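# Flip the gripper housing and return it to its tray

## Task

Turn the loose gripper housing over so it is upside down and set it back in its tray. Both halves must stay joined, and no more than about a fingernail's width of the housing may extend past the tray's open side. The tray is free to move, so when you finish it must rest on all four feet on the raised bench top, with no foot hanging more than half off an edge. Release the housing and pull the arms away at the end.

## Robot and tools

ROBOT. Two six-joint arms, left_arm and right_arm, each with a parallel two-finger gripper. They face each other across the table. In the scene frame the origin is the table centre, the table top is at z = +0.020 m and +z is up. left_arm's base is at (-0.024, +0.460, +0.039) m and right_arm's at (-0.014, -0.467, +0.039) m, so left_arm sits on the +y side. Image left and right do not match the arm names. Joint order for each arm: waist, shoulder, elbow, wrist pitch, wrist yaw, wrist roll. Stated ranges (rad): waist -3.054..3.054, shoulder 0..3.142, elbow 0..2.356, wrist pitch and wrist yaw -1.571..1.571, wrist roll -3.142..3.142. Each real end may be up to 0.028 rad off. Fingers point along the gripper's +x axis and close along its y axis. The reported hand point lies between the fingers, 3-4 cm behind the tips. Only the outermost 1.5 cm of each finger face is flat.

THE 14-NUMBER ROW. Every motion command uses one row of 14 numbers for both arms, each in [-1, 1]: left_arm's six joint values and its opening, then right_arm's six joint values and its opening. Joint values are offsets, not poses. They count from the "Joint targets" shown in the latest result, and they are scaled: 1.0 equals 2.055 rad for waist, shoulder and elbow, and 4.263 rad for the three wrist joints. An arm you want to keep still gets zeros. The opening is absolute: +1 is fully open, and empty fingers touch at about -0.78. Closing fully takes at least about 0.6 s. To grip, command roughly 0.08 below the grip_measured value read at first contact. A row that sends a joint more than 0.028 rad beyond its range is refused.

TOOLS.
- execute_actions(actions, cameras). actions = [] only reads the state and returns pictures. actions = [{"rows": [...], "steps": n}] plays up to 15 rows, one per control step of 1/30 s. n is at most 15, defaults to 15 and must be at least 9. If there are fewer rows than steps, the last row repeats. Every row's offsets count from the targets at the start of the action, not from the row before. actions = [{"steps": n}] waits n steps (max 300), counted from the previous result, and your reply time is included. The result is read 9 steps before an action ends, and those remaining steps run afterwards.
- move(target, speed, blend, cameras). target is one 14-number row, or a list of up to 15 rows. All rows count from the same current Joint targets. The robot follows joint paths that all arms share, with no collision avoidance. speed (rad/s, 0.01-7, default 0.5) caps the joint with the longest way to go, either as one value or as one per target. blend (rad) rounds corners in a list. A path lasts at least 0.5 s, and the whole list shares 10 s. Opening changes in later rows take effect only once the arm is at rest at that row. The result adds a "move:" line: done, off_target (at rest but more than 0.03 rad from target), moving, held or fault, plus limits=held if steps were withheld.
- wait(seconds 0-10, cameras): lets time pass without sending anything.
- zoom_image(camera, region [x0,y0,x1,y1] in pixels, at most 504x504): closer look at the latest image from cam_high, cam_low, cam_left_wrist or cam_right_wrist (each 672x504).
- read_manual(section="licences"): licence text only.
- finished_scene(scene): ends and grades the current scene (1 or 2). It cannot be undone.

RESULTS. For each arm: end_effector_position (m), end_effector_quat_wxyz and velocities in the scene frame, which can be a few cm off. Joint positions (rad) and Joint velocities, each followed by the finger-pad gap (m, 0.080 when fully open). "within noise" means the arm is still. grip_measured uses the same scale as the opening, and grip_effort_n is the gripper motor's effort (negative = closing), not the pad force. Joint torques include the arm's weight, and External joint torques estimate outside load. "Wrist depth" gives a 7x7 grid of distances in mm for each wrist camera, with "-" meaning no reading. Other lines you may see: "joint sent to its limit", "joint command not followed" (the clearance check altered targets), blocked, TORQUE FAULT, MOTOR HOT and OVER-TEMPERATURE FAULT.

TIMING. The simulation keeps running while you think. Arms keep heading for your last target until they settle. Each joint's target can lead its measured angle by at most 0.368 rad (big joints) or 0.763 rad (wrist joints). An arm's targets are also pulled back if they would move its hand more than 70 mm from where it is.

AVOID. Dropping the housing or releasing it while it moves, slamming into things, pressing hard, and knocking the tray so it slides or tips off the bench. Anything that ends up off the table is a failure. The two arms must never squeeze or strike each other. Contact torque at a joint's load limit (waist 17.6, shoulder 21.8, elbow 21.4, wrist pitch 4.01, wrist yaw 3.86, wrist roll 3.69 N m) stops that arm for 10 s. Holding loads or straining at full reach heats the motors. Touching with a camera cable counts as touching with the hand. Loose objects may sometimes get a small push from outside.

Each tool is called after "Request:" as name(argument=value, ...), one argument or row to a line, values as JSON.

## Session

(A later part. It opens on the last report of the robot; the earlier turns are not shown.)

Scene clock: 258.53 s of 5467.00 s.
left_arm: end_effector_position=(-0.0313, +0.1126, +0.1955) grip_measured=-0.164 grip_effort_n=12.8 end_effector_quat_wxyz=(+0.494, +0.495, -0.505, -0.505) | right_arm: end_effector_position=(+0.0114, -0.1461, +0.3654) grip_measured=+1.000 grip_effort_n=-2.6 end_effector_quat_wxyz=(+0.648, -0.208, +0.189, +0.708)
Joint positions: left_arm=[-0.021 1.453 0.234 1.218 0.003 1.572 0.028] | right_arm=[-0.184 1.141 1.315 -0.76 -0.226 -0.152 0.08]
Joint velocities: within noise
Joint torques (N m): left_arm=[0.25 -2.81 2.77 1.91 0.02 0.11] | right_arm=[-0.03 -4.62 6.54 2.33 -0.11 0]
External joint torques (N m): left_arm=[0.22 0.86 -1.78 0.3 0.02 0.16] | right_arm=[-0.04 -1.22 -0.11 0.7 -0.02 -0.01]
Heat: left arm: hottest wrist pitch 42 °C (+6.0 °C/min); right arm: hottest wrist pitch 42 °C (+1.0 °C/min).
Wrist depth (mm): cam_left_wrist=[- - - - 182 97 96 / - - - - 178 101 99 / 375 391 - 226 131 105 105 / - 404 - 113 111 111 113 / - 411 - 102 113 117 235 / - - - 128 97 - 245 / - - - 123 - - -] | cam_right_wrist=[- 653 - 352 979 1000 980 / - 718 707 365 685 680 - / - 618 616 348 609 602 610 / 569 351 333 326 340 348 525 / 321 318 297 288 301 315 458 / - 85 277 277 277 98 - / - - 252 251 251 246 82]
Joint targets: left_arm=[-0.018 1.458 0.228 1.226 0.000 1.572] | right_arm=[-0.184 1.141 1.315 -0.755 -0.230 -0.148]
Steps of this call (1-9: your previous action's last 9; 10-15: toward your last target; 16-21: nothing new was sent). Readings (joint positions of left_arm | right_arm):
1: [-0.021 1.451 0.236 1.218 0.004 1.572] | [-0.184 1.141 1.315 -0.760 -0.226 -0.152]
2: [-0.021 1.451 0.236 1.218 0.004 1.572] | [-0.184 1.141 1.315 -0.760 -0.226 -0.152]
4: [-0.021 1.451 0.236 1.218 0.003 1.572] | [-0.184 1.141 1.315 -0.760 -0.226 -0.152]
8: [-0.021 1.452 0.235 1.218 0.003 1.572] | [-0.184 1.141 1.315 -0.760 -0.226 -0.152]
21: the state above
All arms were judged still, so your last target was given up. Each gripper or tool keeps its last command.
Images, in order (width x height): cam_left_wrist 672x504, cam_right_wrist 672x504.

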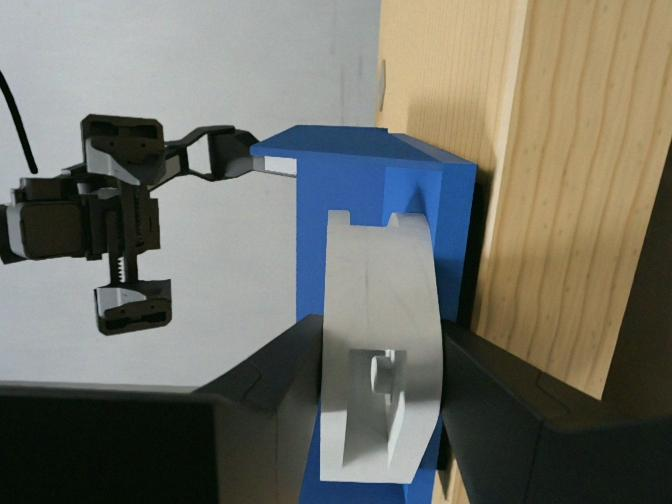

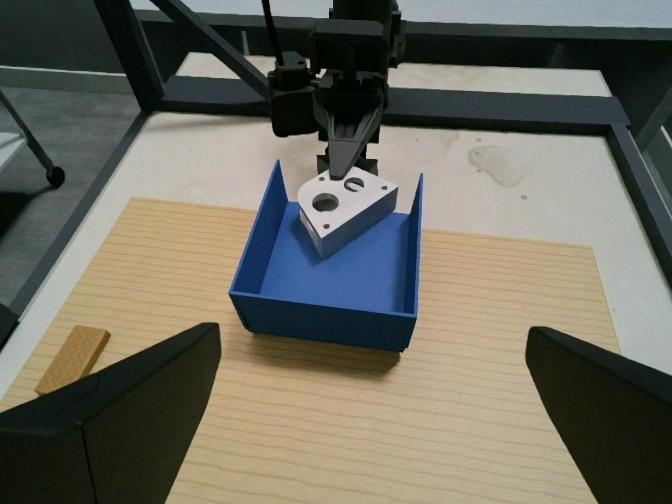

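Request:
execute_actions(
  actions=[
    {"rows": [[0,0,0,0,0,0,-0.14,0,0,0,0,0,0,1],[0,0,0,0,0,0,-0.12,0,0,0,0,0,0,1],[0,0,0,0,0,0,-0.10,0,0,0,0,0,0,1],[0,0,0,0,0,0,-0.08,0,0,0,0,0,0,1],[0,0,0,0,0,0,-0.06,0,0,0,0,0,0,1],[0,0,0,0,0,0,-0.03,0,0,0,0,0,0,1],[0,0,0,0,0,0,0.0,0,0,0,0,0,0,1],[0,0,0,0,0,0,0.03,0,0,0,0,0,0,1],[0,0,0,0,0,0,0.06,0,0,0,0,0,0,1],[0,0,0,0,0,0,0.1,0,0,0,0,0,0,1],[0,0,0,0,0,0,0.14,0,0,0,0,0,0,1],[0,0,0,0,0,0,0.18,0,0,0,0,0,0,1],[0,0,0,0,0,0,0.22,0,0,0,0,0,0,1],[0,0,0,0,0,0,0.26,0,0,0,0,0,0,1],[0,0,0,0,0,0,0.3,0,0,0,0,0,0,1]], "steps": 15},
  ],
  cameras=[],
)

Request:
wait(
  seconds=0.5,
  cameras=["cam_left_wrist", "cam_right_wrist", "cam_high", "cam_low"],
)

Request:
zoom_image(
  camera="cam_high",
  region=[270, 200, 400, 300],
)

Request:
zoom_image(
  camera="cam_right_wrist",
  region=[220, 100, 470, 340],
)

Scene clock: 259.90 s of 5467.00 s.
left_arm: end_effector_position=(-0.0313, +0.1126, +0.1953) grip_measured=-0.085 grip_effort_n=12.8 end_effector_quat_wxyz=(+0.494, +0.495, -0.505, -0.505) end_effector_velocity=(+0.000, +0.000, +0.000) end_effector_angular_velocity=(+0.003, +0.007, +0.005) | right_arm: end_effector_position=(+0.0114, -0.1461, +0.3654) grip_measured=+1.000 grip_effort_n=-2.6 end_effector_quat_wxyz=(+0.648, -0.208, +0.189, +0.708)
Joint positions: left_arm=[-0.021 1.453 0.234 1.218 0.003 1.572 0.031] | right_arm=[-0.184 1.141 1.315 -0.76 -0.226 -0.152 0.08]
Joint velocities: left_arm=[-0.002 -0.002 0.002 -0.007 -0.007 -0.007 0.029] | right_arm=[within noise]
Joint torques (N m): left_arm=[0.24 -2.82 2.78 1.91 0.01 0.11] | right_arm=[-0.05 -4.62 6.53 2.33 -0.11 -0.01]
External joint torques (N m): left_arm=[0.27 0.85 -1.75 0.3 0 0.16] | right_arm=[-0.05 -1.18 -0.18 0.68 -0.02 -0.01]
Heat: left arm: hottest wrist pitch 42 °C (+6.0 °C/min); right arm: hottest wrist pitch 42 °C (+1.0 °C/min).
Wrist depth (mm): cam_left_wrist=[- - - - 181 97 95 / - - - - 176 101 100 / 377 391 - 226 131 105 105 / - 406 - 113 110 111 113 / - 411 - 102 104 117 236 / - - - 128 99 - 245 / - - - 123 130 - -] | cam_right_wrist=[- 663 - 350 - 998 993 / - 726 698 365 685 677 - / - 613 625 347 617 609 605 / 567 351 333 323 340 348 529 / 320 318 296 288 301 315 455 / - 85 278 277 276 98 - / - - 251 251 251 246 82]
Joint targets: left_arm=[-0.018 1.458 0.227 1.226 0.000 1.572] | right_arm=[-0.184 1.141 1.315 -0.755 -0.230 -0.148]
Steps of this call (1-35: nothing new was sent; 36-41: this action's first 6). Readings (joint positions of left_arm | right_arm):
36: [-0.021 1.453 0.234 1.218 0.003 1.572] | [-0.184 1.141 1.315 -0.760 -0.226 -0.152]
37: [-0.021 1.453 0.234 1.218 0.003 1.572] | [-0.184 1.141 1.315 -0.760 -0.226 -0.152]
39: [-0.021 1.453 0.234 1.218 0.003 1.572] | [-0.184 1.141 1.315 -0.760 -0.226 -0.152]
41: the state above
No camera images: "cameras" was empty.

Scene clock: 260.70 s of 5467.00 s.
left_arm: end_effector_position=(-0.0313, +0.1126, +0.1953) grip_measured=+0.296 grip_effort_n=12.8 end_effector_quat_wxyz=(+0.494, +0.495, -0.505, -0.505) | right_arm: end_effector_position=(+0.0114, -0.1461, +0.3654) grip_measured=+1.000 grip_effort_n=-3.0 end_effector_quat_wxyz=(+0.648, -0.208, +0.189, +0.708)
Joint positions: left_arm=[-0.021 1.453 0.234 1.218 0.003 1.572 0.048] | right_arm=[-0.184 1.141 1.315 -0.76 -0.226 -0.152 0.08]
Joint velocities: within noise
Joint torques (N m): left_arm=[0.24 -2.82 2.79 1.92 0.01 0.11] | right_arm=[-0.03 -4.61 6.54 2.33 -0.11 0]
External joint torques (N m): left_arm=[0.25 0.83 -1.73 0.31 0.01 0.16] | right_arm=[-0.04 -1.21 -0.11 0.7 -0.02 0]
Heat: left arm: hottest wrist pitch 42 °C (+6.0 °C/min); right arm: hottest wrist pitch 42 °C (+1.0 °C/min).
Wrist depth (mm): cam_left_wrist=[- - - - 180 97 95 / - - - - 175 101 99 / 373 389 - 226 130 105 105 / - 403 - 112 111 111 114 / - 394 - 102 111 116 235 / - - 78 128 99 - 245 / - - 80 125 132 83 -] | cam_right_wrist=[- 659 - 349 996 990 978 / - 720 705 359 682 681 - / - 616 619 343 614 612 609 / 565 353 331 325 340 348 527 / 320 318 297 287 302 315 458 / - 85 278 277 276 98 - / - - 251 252 251 246 82]
Joint targets: left_arm=[-0.018 1.458 0.227 1.226 0.000 1.572] | right_arm=[-0.184 1.141 1.315 -0.755 -0.230 -0.148]
Steps of this call (1-9: your previous action's last 9; 10-15: toward your last target; 16-24: nothing new was sent). Readings (joint positions of left_arm | right_arm):
1: [-0.021 1.453 0.234 1.218 0.003 1.572] | [-0.184 1.141 1.315 -0.760 -0.226 -0.152]
2: [-0.021 1.453 0.234 1.218 0.003 1.572] | [-0.184 1.141 1.315 -0.760 -0.226 -0.152]
4: [-0.021 1.453 0.234 1.218 0.003 1.572] | [-0.184 1.141 1.315 -0.760 -0.226 -0.152]
8: [-0.021 1.453 0.234 1.218 0.003 1.572] | [-0.184 1.141 1.315 -0.760 -0.226 -0.152]
24: the state above
All arms were judged still, so your last target was given up. Each gripper or tool keeps its last command.

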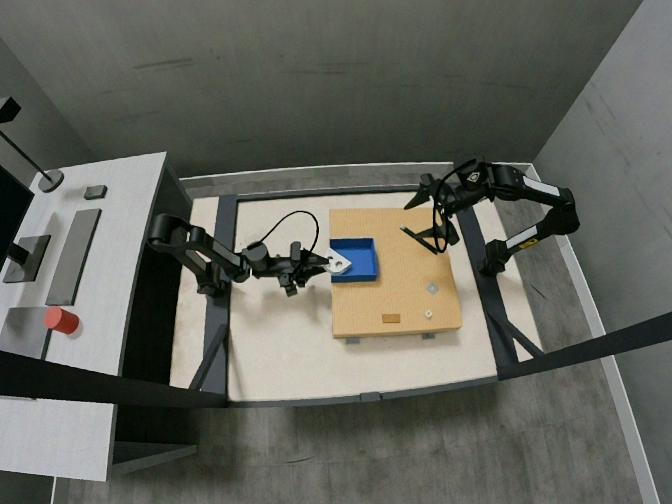

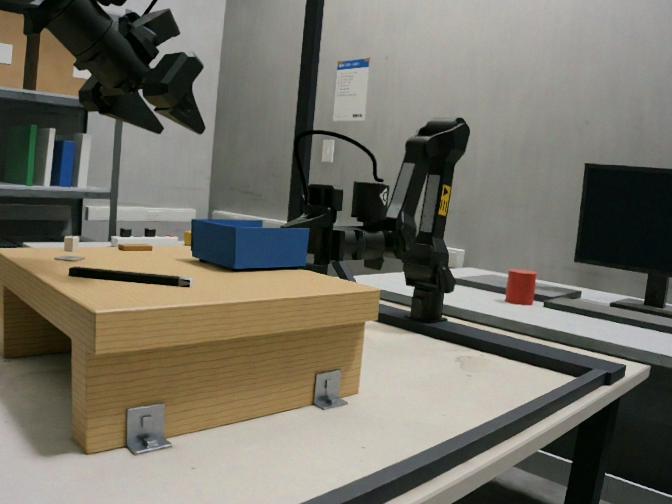

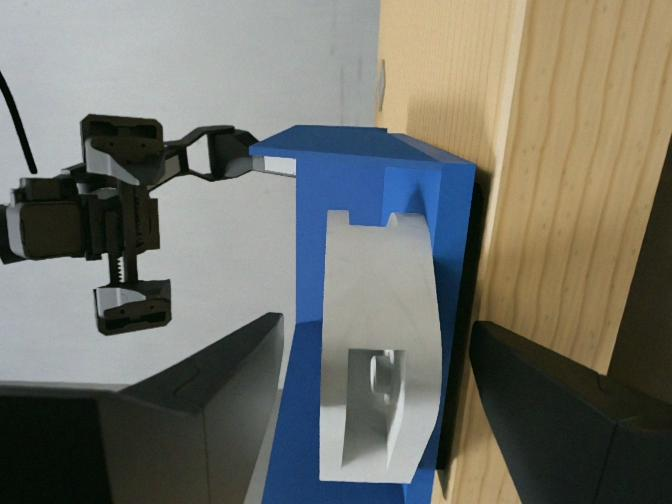

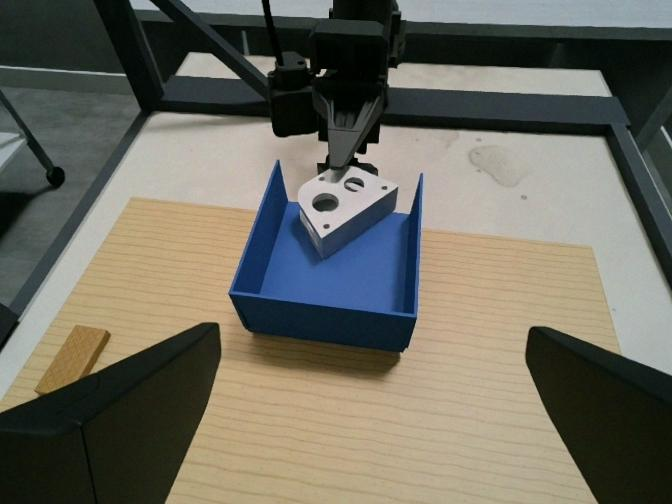

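Scaled by 3.877 from the camera's 672x504 image, which has a finer 960x720 frame.

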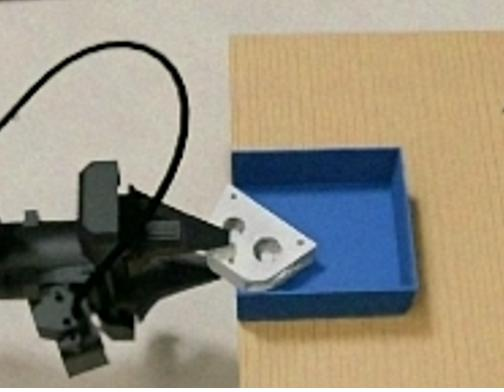

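Scaled by 2.016 from the camera's 672x504 image, which has a finer 960x720 frame.

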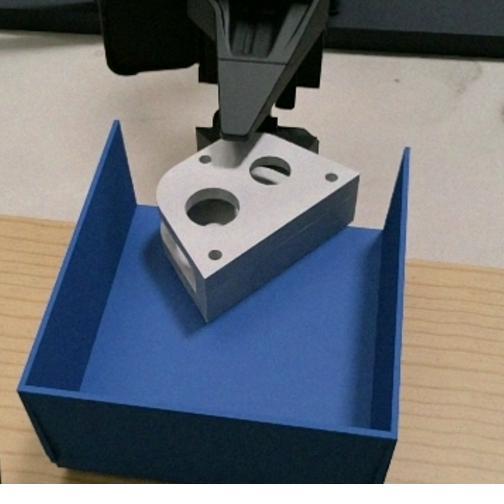

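Request:
move(
  target=[
    [0,-0.0942,-0.0493,-0.0213,0,0,0.3,0,0,0,0,0,0,1],
    [0,-0.1577,-0.0769,-0.0387,0,0,0.3,0,0,0,0,0,0,1],
  ],
  speed=[0.2,0.3],
  blend=[0.03,0],
  cameras=["cam_low", "cam_high", "cam_left_wrist", "cam_right_wrist"],
)

Request:
zoom_image(
  camera="cam_high",
  region=[290, 220, 390, 295],
)

Request:
zoom_image(
  camera="cam_right_wrist",
  region=[220, 100, 470, 340],
)

Scene clock: 266.30 s of 5467.00 s.
left_arm: end_effector_position=(-0.0304, +0.1609, +0.1961) grip_measured=+0.296 grip_effort_n=12.8 end_effector_quat_wxyz=(+0.493, +0.496, -0.504, -0.506) | right_arm: end_effector_position=(+0.0114, -0.1461, +0.3654) grip_measured=+1.000 grip_effort_n=-2.6 end_effector_quat_wxyz=(+0.648, -0.208, +0.189, +0.708)
Joint positions: left_arm=[-0.021 1.142 0.077 1.06 0.003 1.572 0.048] | right_arm=[-0.184 1.141 1.315 -0.76 -0.226 -0.152 0.08]
Joint velocities: within noise
Joint torques (N m): left_arm=[0.24 -2.89 3.21 1.5 0.01 0.11] | right_arm=[-0.04 -4.61 6.54 2.33 -0.11 0]
External joint torques (N m): left_arm=[0.24 -0.78 -1.95 -0.12 0 0.16] | right_arm=[-0.05 -1.19 -0.13 0.7 -0.02 0]
Heat: left arm: hottest wrist pitch 41 °C (+3.0 °C/min); right arm: hottest wrist pitch 42 °C (+1.0 °C/min).
Wrist depth (mm): cam_left_wrist=[- - - - 187 139 265 / - - - - 183 146 278 / - 432 - 272 157 154 273 / - 435 - 151 161 164 275 / - - - 174 170 333 272 / - - 78 190 187 - 258 / - - - - 200 83 -] | cam_right_wrist=[- 649 - 382 - 998 976 / - 712 705 445 685 682 - / - 622 618 349 613 613 603 / 568 354 334 326 339 348 526 / 319 318 296 288 302 314 457 / - 85 278 277 277 98 - / - - 252 250 250 246 82]
Joint targets: left_arm=[-0.018 1.134 0.070 1.061 0.000 1.572] | right_arm=[-0.184 1.141 1.315 -0.755 -0.230 -0.148]
Kept back: nothing.
move: done

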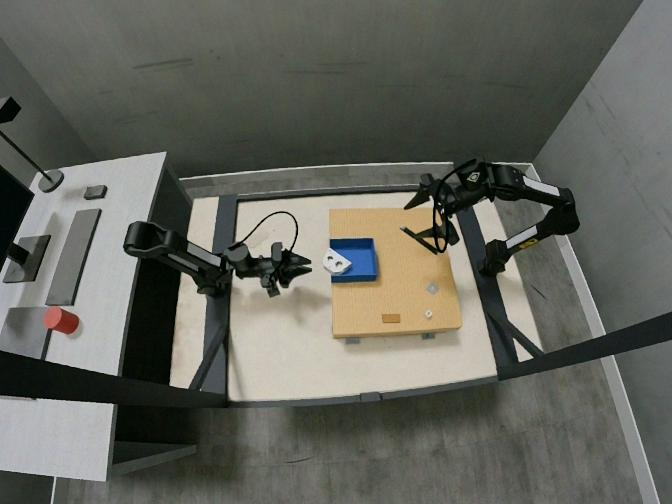

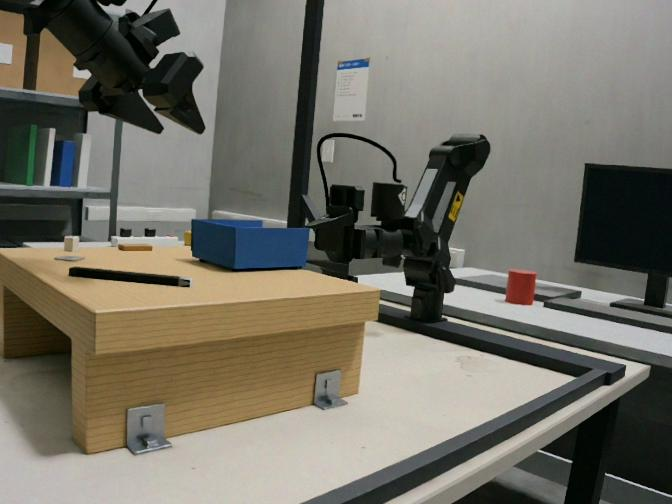

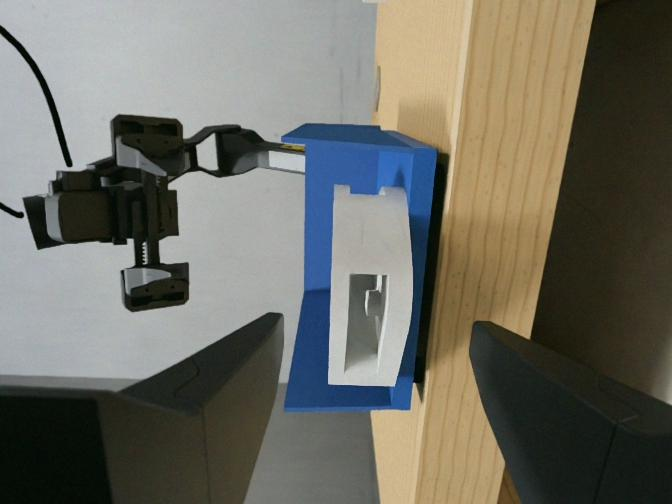

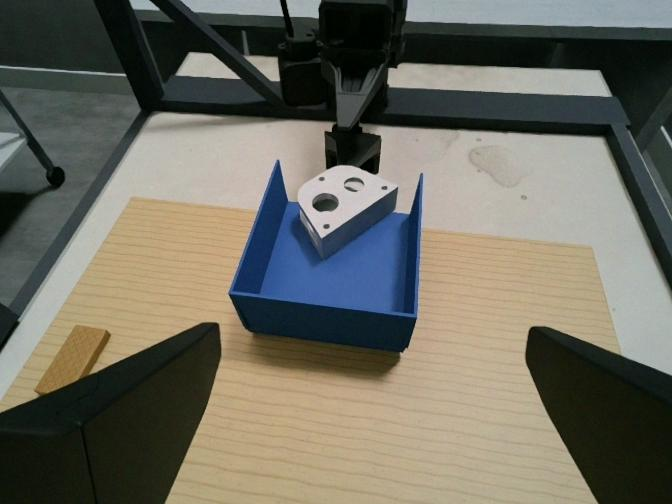

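Scaled by 5.040 from the camera's 672x504 image, which has a finer 960x720 frame.

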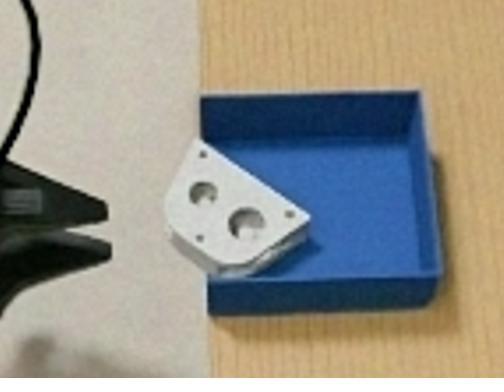

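Scaled by 2.016 from the camera's 672x504 image, which has a finer 960x720 frame.

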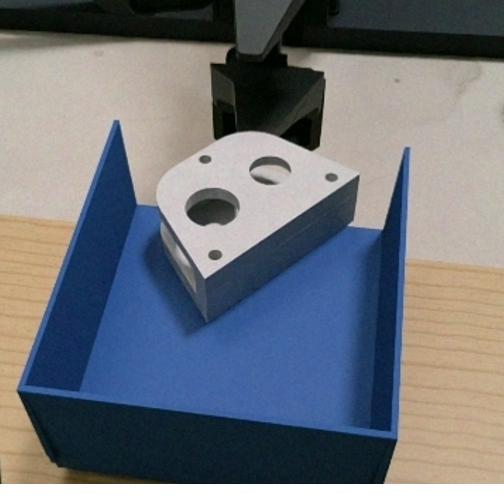

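Request:
move(
  target=[
    [0.0078,0,0,0,0,0,-0.49,0,0,0,0,0,0,1],
    [0.0078,0.0959,0.0487,0.0265,0,0,-0.49,0,0,0,0,0,0,1],
  ],
  speed=[0.1,0.2],
  cameras=["cam_high", "cam_left_wrist", "cam_right_wrist"],
)

Request:
zoom_image(
  camera="cam_high",
  region=[290, 220, 390, 295],
)

Request:
zoom_image(
  camera="cam_left_wrist",
  region=[230, 120, 500, 500],
)

Scene clock: 271.63 s of 5467.00 s.
left_arm: end_effector_position=(-0.0256, +0.1353, +0.1951) grip_measured=-0.486 grip_effort_n=-22.1 end_effector_quat_wxyz=(+0.497, +0.501, -0.500, -0.503) | right_arm: end_effector_position=(+0.0114, -0.1461, +0.3654) grip_measured=+1.000 grip_effort_n=-2.6 end_effector_quat_wxyz=(+0.648, -0.208, +0.189, +0.708)
Joint positions: left_arm=[-0.005 1.326 0.157 1.162 0.003 1.572 0.013] | right_arm=[-0.184 1.141 1.315 -0.76 -0.226 -0.152 0.08]
Joint velocities: within noise
Joint torques (N m): left_arm=[0.25 -2.21 4.83 2.14 0.01 0.11] | right_arm=[-0.03 -4.62 6.54 2.33 -0.11 0]
External joint torques (N m): left_arm=[0.27 0.75 0.08 0.53 0.01 0.16] | right_arm=[-0.04 -1.21 -0.15 0.69 -0.02 0]
Heat: left arm: hottest wrist pitch 41 °C (+1.0 °C/min); right arm: hottest wrist pitch 42 °C (+1.0 °C/min).
Wrist depth (mm): cam_left_wrist=[- - - - 177 115 240 / - - - - 153 121 240 / 389 407 - 244 131 127 259 / - 420 - - 134 135 258 / - - - 152 142 146 267 / - - - 148 - 322 267 / - - - - - - -] | cam_right_wrist=[- 657 997 372 - 985 987 / - 715 703 387 682 682 - / - 621 617 349 614 609 606 / 565 352 333 324 340 348 530 / 318 318 296 287 301 314 457 / - 85 277 277 277 98 - / - - 252 252 251 246 82]
Joint targets: left_arm=[-0.002 1.331 0.170 1.174 0.000 1.572] | right_arm=[-0.184 1.141 1.315 -0.755 -0.230 -0.148]
Kept back: nothing.
move: done
Images, in order (width x height): cam_high 672x504, cam_left_wrist 672x504, cam_right_wrist 672x504.

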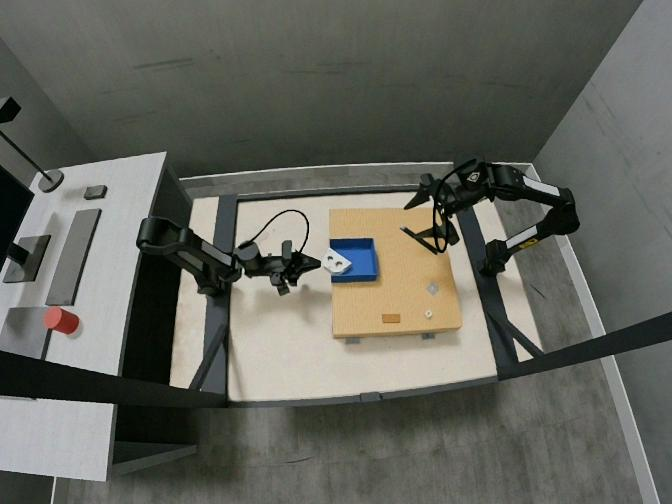

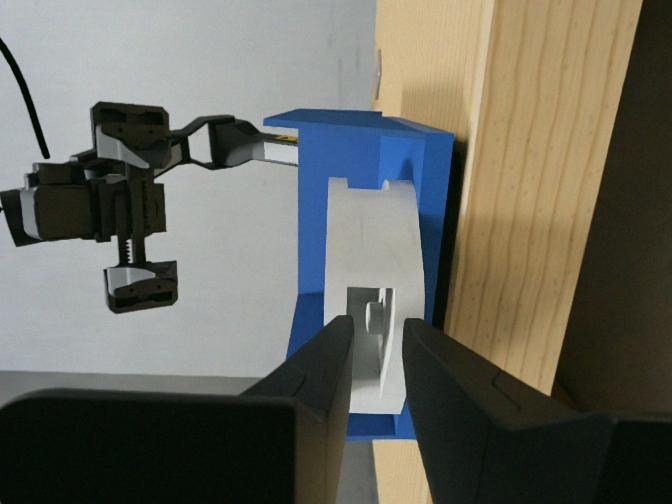

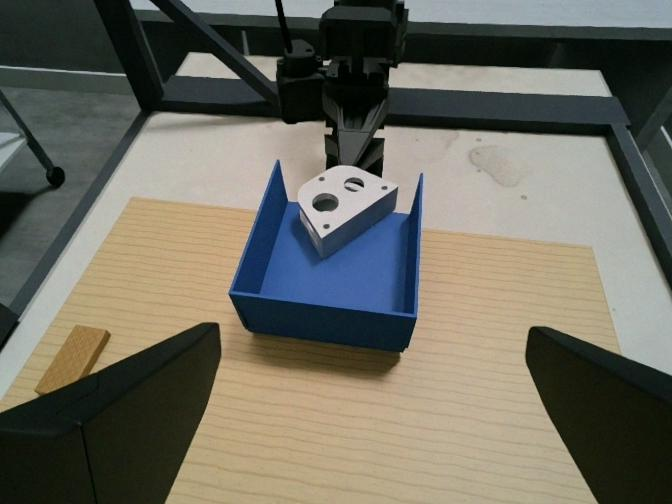

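Scaled by 5.040 from the camera's 672x504 image, which has a finer 960x720 frame.

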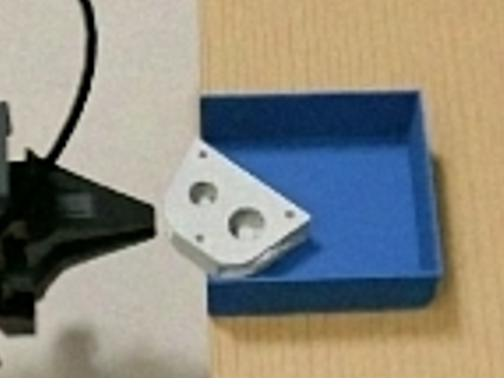

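Scaled by 1.326 from the camera's 672x504 image, which has a finer 960x720 frame.

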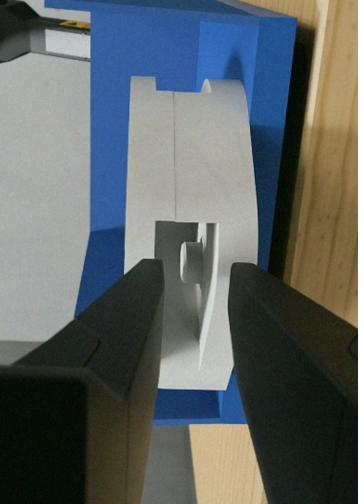

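Request:
move(
  target=[
    [0,0.0109,0.0092,0.0009,0,0,-0.49,0,0,0,0,0,0,1],
    [0,0.0399,0.0293,0.0053,0,0,-0.49,0,0,0,0,0,0,1],
  ],
  speed=[0.03,0.04],
  cameras=["cam_high", "cam_left_wrist", "cam_right_wrist"],
)

Request:
zoom_image(
  camera="cam_high",
  region=[290, 220, 390, 295],
)

Request:
zoom_image(
  camera="cam_right_wrist",
  region=[220, 100, 470, 340],
)

Request:
zoom_image(
  camera="cam_left_wrist",
  region=[230, 120, 500, 500],
)

Scene clock: 277.67 s of 5467.00 s.
left_arm: end_effector_position=(-0.0257, +0.1185, +0.1963) grip_measured=-0.486 grip_effort_n=-22.1 end_effector_quat_wxyz=(+0.497, +0.501, -0.500, -0.503) | right_arm: end_effector_position=(+0.0114, -0.1461, +0.3654) grip_measured=+1.000 grip_effort_n=-3.0 end_effector_quat_wxyz=(+0.648, -0.208, +0.189, +0.708)
Joint positions: left_arm=[-0.005 1.408 0.217 1.184 0.003 1.572 0.013] | right_arm=[-0.184 1.141 1.315 -0.76 -0.226 -0.152 0.08]
Joint velocities: within noise
Joint torques (N m): left_arm=[0.25 -2.67 4.79 2.16 0.01 0.12] | right_arm=[-0.04 -4.63 6.54 2.33 -0.11 -0.01]
External joint torques (N m): left_arm=[0.25 0.81 0.11 0.54 0.01 0.17] | right_arm=[-0.01 -1.2 -0.11 0.7 -0.03 -0.01]
Heat: left arm: hottest wrist pitch 42 °C (+1.0 °C/min); right arm: hottest wrist pitch 42 °C (+1.0 °C/min).
Wrist depth (mm): cam_left_wrist=[- - - - 181 101 100 / - - - - 157 106 106 / 376 395 - 226 137 111 112 / - 410 - 119 119 117 120 / - - - 134 129 125 245 / - - - 141 - - 255 / - - - 150 - - -] | cam_right_wrist=[- 656 - 358 993 - 968 / - 715 705 373 681 688 - / - 620 619 358 617 605 609 / 568 354 332 318 341 350 523 / 319 319 296 288 301 315 457 / - 85 277 277 276 98 - / - - 253 251 251 246 82]
Joint targets: left_arm=[-0.002 1.413 0.230 1.197 0.000 1.572] | right_arm=[-0.184 1.141 1.315 -0.755 -0.230 -0.148]
Kept back: nothing.
move: done
Images, in order (width x height): cam_high 672x504, cam_left_wrist 672x504, cam_right_wrist 672x504.

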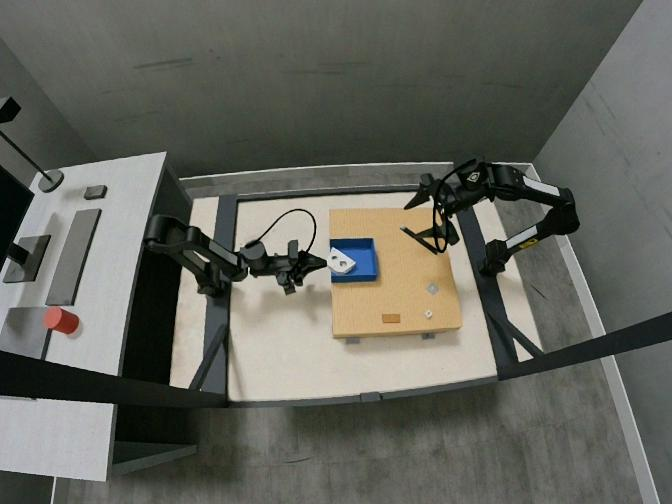

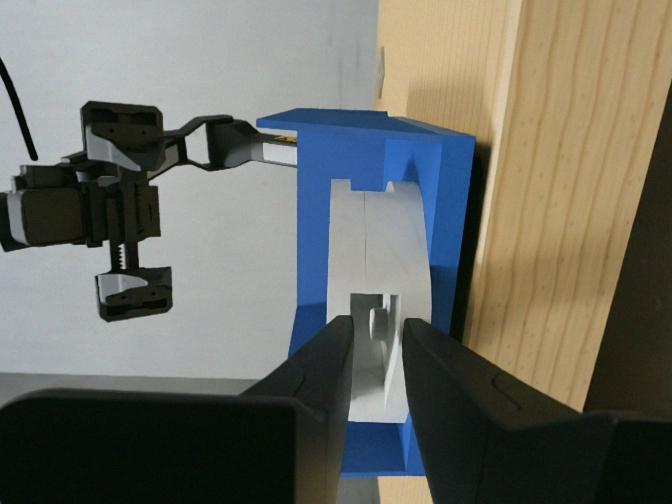

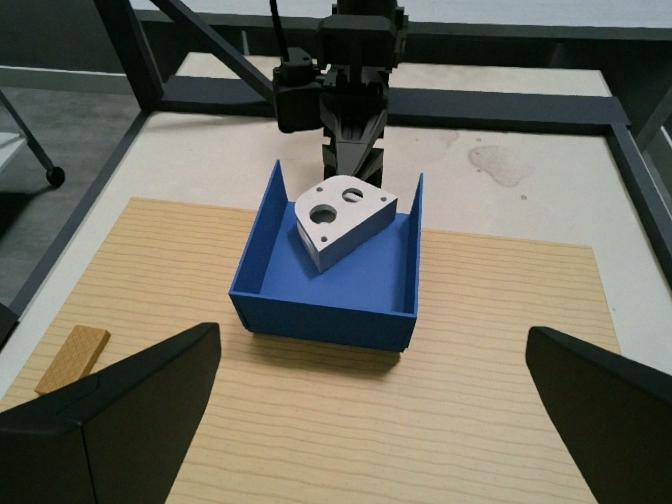

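Scaled by 5.040 from the camera's 672x504 image, which has a finer 960x720 frame.

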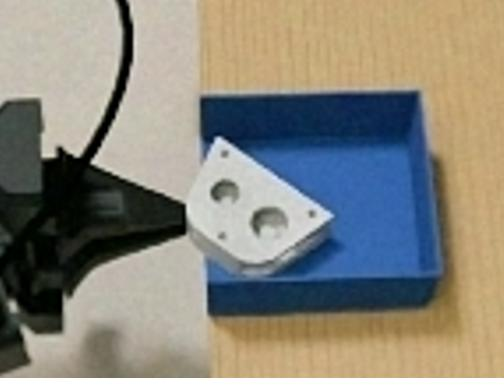

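Scaled by 2.016 from the camera's 672x504 image, which has a finer 960x720 frame.

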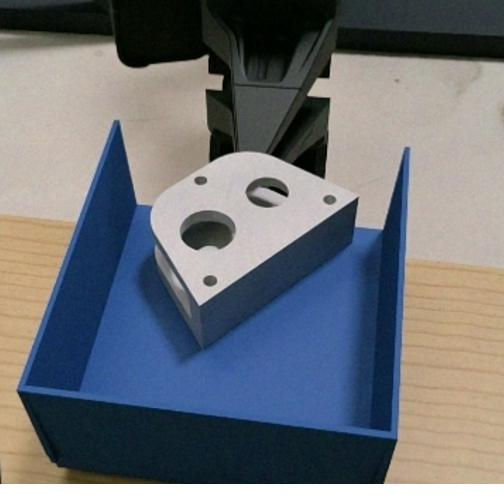

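Scaled by 1.326 from the camera's 672x504 image, which has a finer 960x720 frame.

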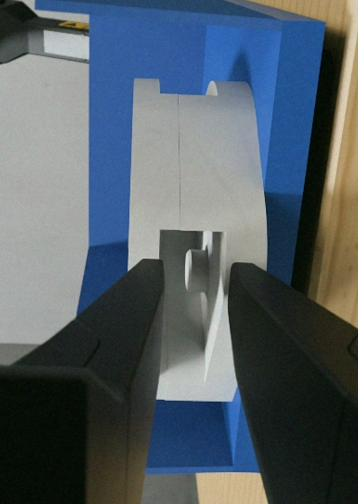

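Request:
move(
  target=[0,0.0193,0.0135,0.0028,0,0,-0.49,0,0,0,0,0,0,1],
  speed=0.04,
  cameras=["cam_high", "cam_left_wrist", "cam_right_wrist"],
)

Request:
zoom_image(
  camera="cam_high",
  region=[290, 220, 390, 295],
)

Request:
zoom_image(
  camera="cam_right_wrist",
  region=[220, 100, 470, 340],
)

Request:
zoom_image(
  camera="cam_left_wrist",
  region=[230, 120, 500, 500],
)

Scene clock: 279.60 s of 5467.00 s.
left_arm: end_effector_position=(-0.0257, +0.1106, +0.1963) grip_measured=-0.486 grip_effort_n=-22.1 end_effector_quat_wxyz=(+0.497, +0.500, -0.500, -0.503) | right_arm: end_effector_position=(+0.0114, -0.1461, +0.3654) grip_measured=+1.000 grip_effort_n=-2.6 end_effector_quat_wxyz=(+0.648, -0.208, +0.189, +0.708)
Joint positions: left_arm=[-0.005 1.447 0.245 1.196 0.003 1.572 0.013] | right_arm=[-0.184 1.141 1.315 -0.76 -0.226 -0.152 0.08]
Joint velocities: within noise
Joint torques (N m): left_arm=[0.25 -2.8 4.71 2.14 0.01 0.11] | right_arm=[-0.05 -4.61 6.54 2.33 -0.12 0]
External joint torques (N m): left_arm=[0.26 0.97 0.06 0.5 0.01 0.16] | right_arm=[-0.06 -1.23 -0.09 0.71 -0.02 -0.01]
Heat: left arm: hottest wrist pitch 42 °C (+1.0 °C/min); right arm: hottest wrist pitch 42 °C (+1.0 °C/min).
Wrist depth (mm): cam_left_wrist=[- - - - 181 104 93 / - - - - 155 98 97 / 376 387 - 218 134 103 103 / - - - 118 115 110 111 / - - - 134 114 116 119 / - - - 141 - - 235 / - - - 143 - - -] | cam_right_wrist=[- 657 998 350 994 984 982 / - 715 700 374 681 687 - / - 624 618 355 614 612 605 / 569 352 333 316 339 347 528 / 320 319 296 288 301 314 456 / - 85 278 277 278 98 - / - - 252 251 251 246 82]
Joint targets: left_arm=[-0.002 1.453 0.257 1.209 0.000 1.572] | right_arm=[-0.184 1.141 1.315 -0.755 -0.230 -0.148]
Kept back: nothing.
move: done
Images, in order (width x height): cam_high 672x504, cam_left_wrist 672x504, cam_right_wrist 672x504.

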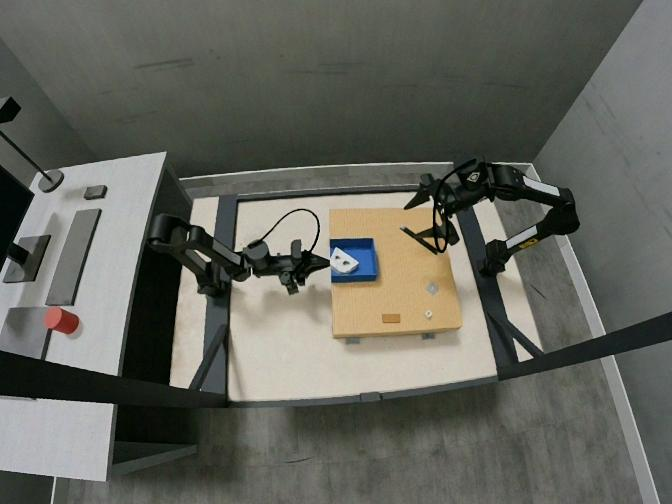

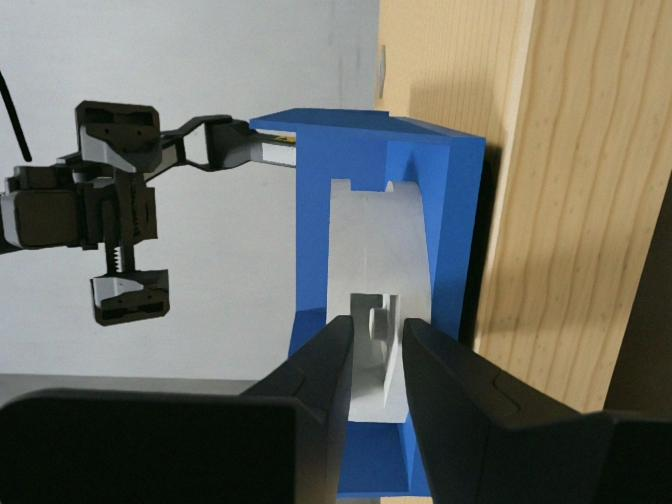

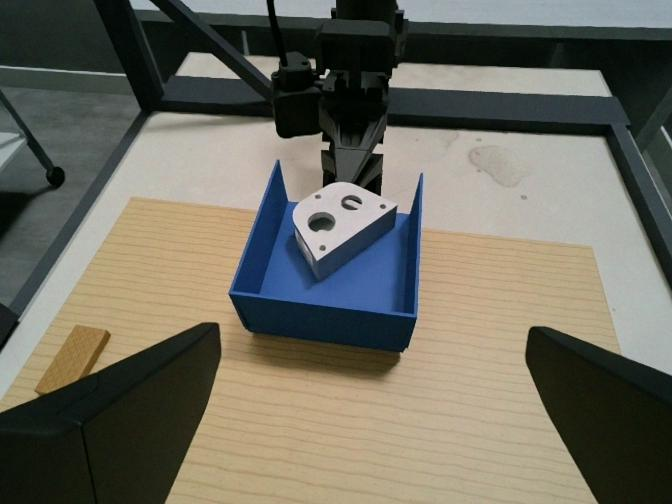

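Scaled by 5.040 from the camera's 672x504 image, which has a finer 960x720 frame.

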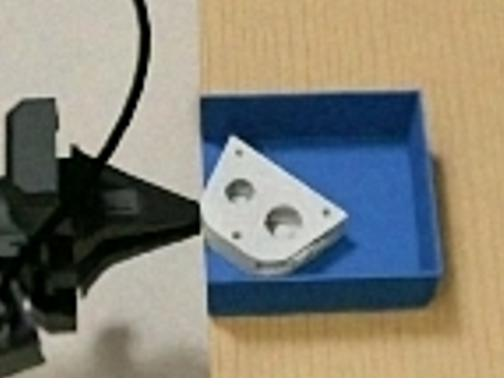

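Scaled by 2.016 from the camera's 672x504 image, which has a finer 960x720 frame.

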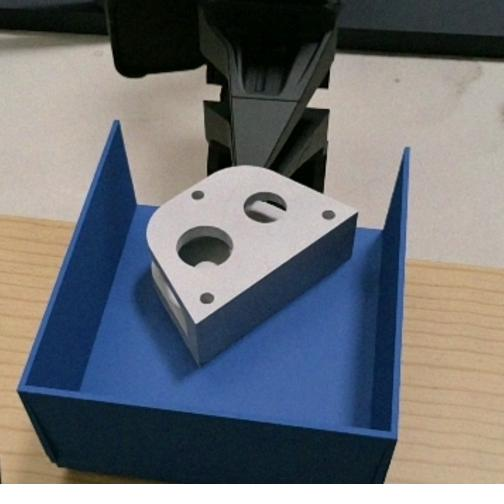

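Scaled by 1.326 from the camera's 672x504 image, which has a finer 960x720 frame.

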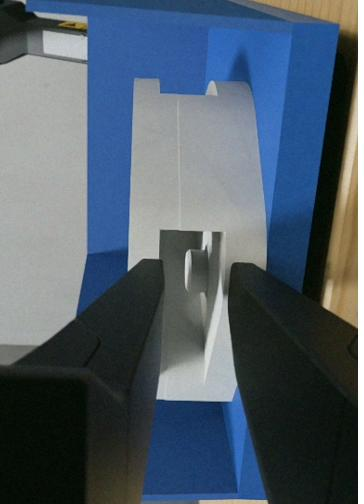

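Request:
move(
  target=[
    [0,-0.0917,-0.0639,-0.0174,0,0,-0.49,0,0,0,0,0,0,1],
    [0,-0.1552,-0.0915,-0.0347,0,0,-0.49,0,0,0,0,0,0,1],
    [0,-0.3917,0.0696,-0.2254,0,0,-0.49,0,0,0,0,0,0,1],
  ],
  speed=[0.12,0.25,0.6],
  blend=[0.03,0.03,0],
  cameras=["cam_high", "cam_low", "cam_left_wrist", "cam_right_wrist"],
)

Request:
zoom_image(
  camera="cam_high",
  region=[290, 220, 390, 295],
)

Request:
zoom_image(
  camera="cam_right_wrist",
  region=[220, 140, 440, 360],
)

Request:
zoom_image(
  camera="cam_low",
  region=[160, 190, 340, 290],
)

Scene clock: 284.77 s of 5467.00 s.
left_arm: end_effector_position=(-0.0255, +0.1797, +0.2911) grip_measured=-0.486 grip_effort_n=-21.6 end_effector_quat_wxyz=(+0.493, +0.504, -0.496, -0.507) | right_arm: end_effector_position=(+0.0114, -0.1461, +0.3654) grip_measured=+1.000 grip_effort_n=-2.6 end_effector_quat_wxyz=(+0.648, -0.208, +0.189, +0.708)
Joint positions: left_arm=[-0.005 0.654 0.385 0.247 0.003 1.572 0.013] | right_arm=[-0.184 1.141 1.315 -0.76 -0.226 -0.152 0.08]
Joint velocities: within noise
Joint torques (N m): left_arm=[0.25 -1.59 6.8 1.52 0.01 0.11] | right_arm=[-0.04 -4.63 6.53 2.33 -0.11 -0.01]
External joint torques (N m): left_arm=[0.24 -0.64 0.05 -0.11 0.01 0.16] | right_arm=[-0.05 -1.23 -0.15 0.69 -0.02 -0.01]
Heat: left arm: hottest wrist pitch 42 °C (+1.0 °C/min); right arm: hottest wrist pitch 42 °C (+0.0 °C/min).
Wrist depth (mm): cam_left_wrist=[- - - - - 297 199 / - - - - - 276 189 / - 451 446 - 298 225 178 / - - 448 - 313 204 182 / - - - - 548 218 194 / - - - - - 207 207 / - - - - - - -] | cam_right_wrist=[- 659 - 419 996 982 983 / - 715 699 693 679 682 - / - 617 615 617 613 614 612 / 563 353 334 317 338 347 531 / 319 319 297 287 301 316 455 / - 85 278 277 276 98 - / - - 252 251 251 246 82]
Joint targets: left_arm=[-0.002 0.648 0.401 0.248 0.000 1.572] | right_arm=[-0.184 1.141 1.315 -0.755 -0.230 -0.148]
Kept back: nothing.
move: done

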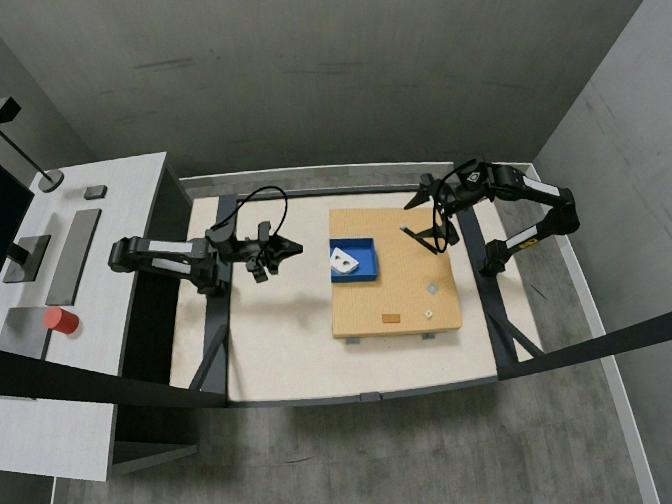

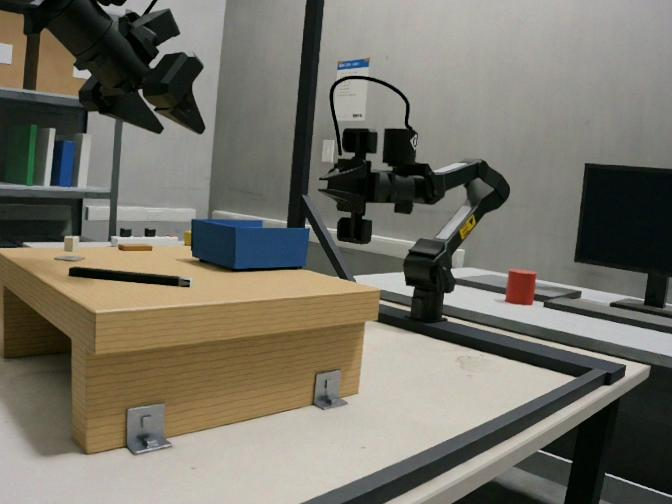

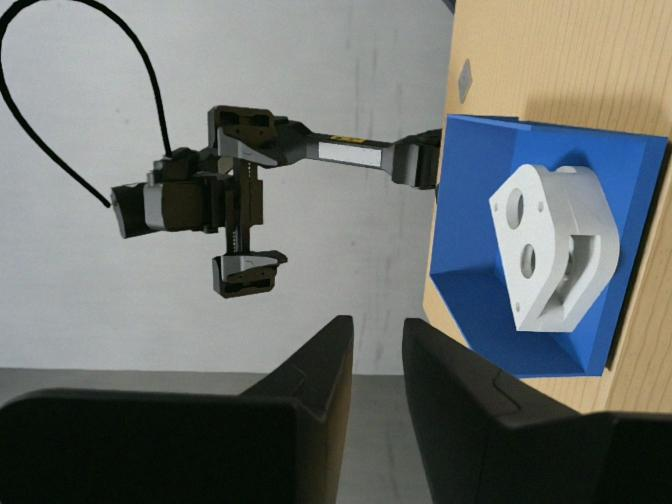

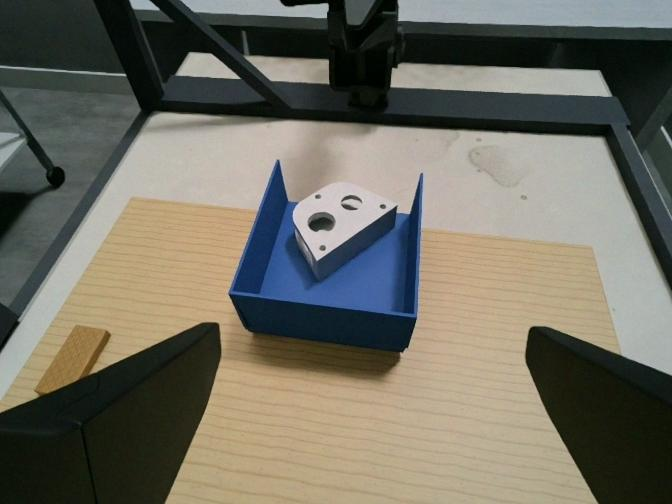

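Scaled by 5.040 from the camera's 672x504 image, which has a finer 960x720 frame.

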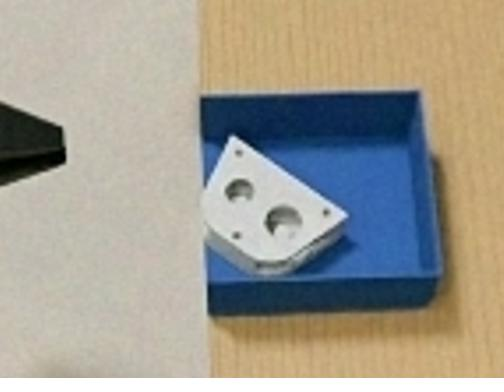

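Scaled by 2.291 from the camera's 672x504 image, which has a finer 960x720 frame.

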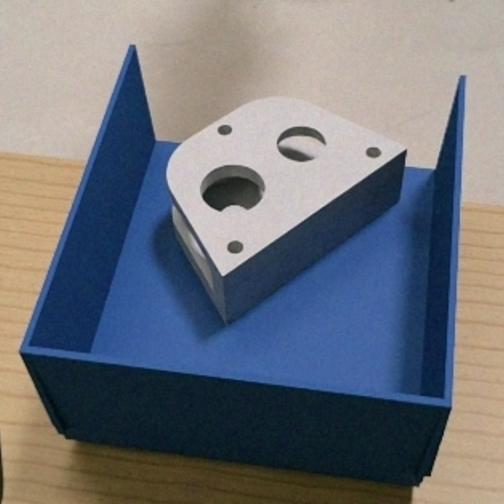

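Scaled by 2.800 from the camera's 672x504 image, which has a finer 960x720 frame.

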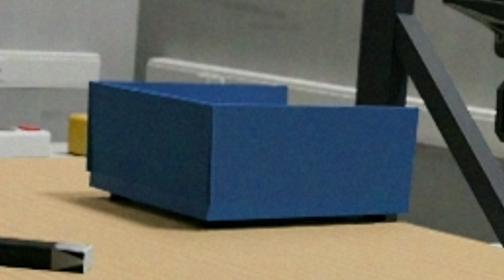

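Request:
zoom_image(
  camera="cam_low",
  region=[260, 225, 340, 285],
)

Request:
zoom_image(
  camera="cam_left_wrist",
  region=[400, 250, 672, 454],
)

Request:
zoom_image(
  camera="cam_left_wrist",
  region=[420, 100, 672, 400],
)

Scaled by 6.300 from the camera's 672x504 image, which has a finer 960x720 frame.

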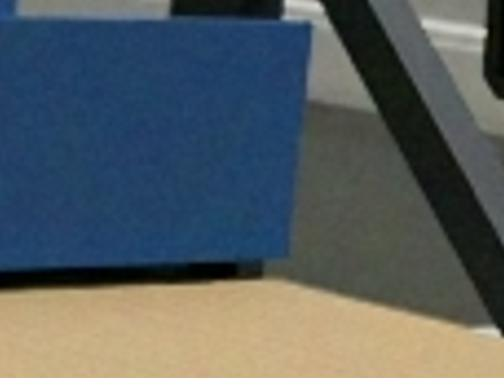

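Scaled by 1.853 from the camera's 672x504 image, which has a finer 960x720 frame.

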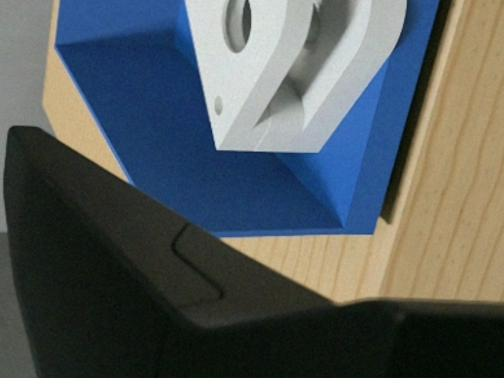

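Scaled by 1.680 from the camera's 672x504 image, which has a finer 960x720 frame.

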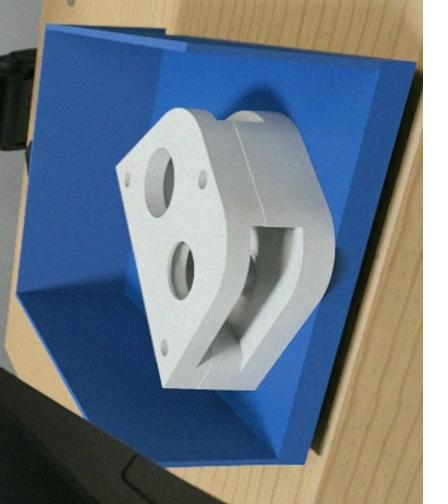

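Request:
finished_scene(
  scene=1,
)

The scene is finished: the task was done.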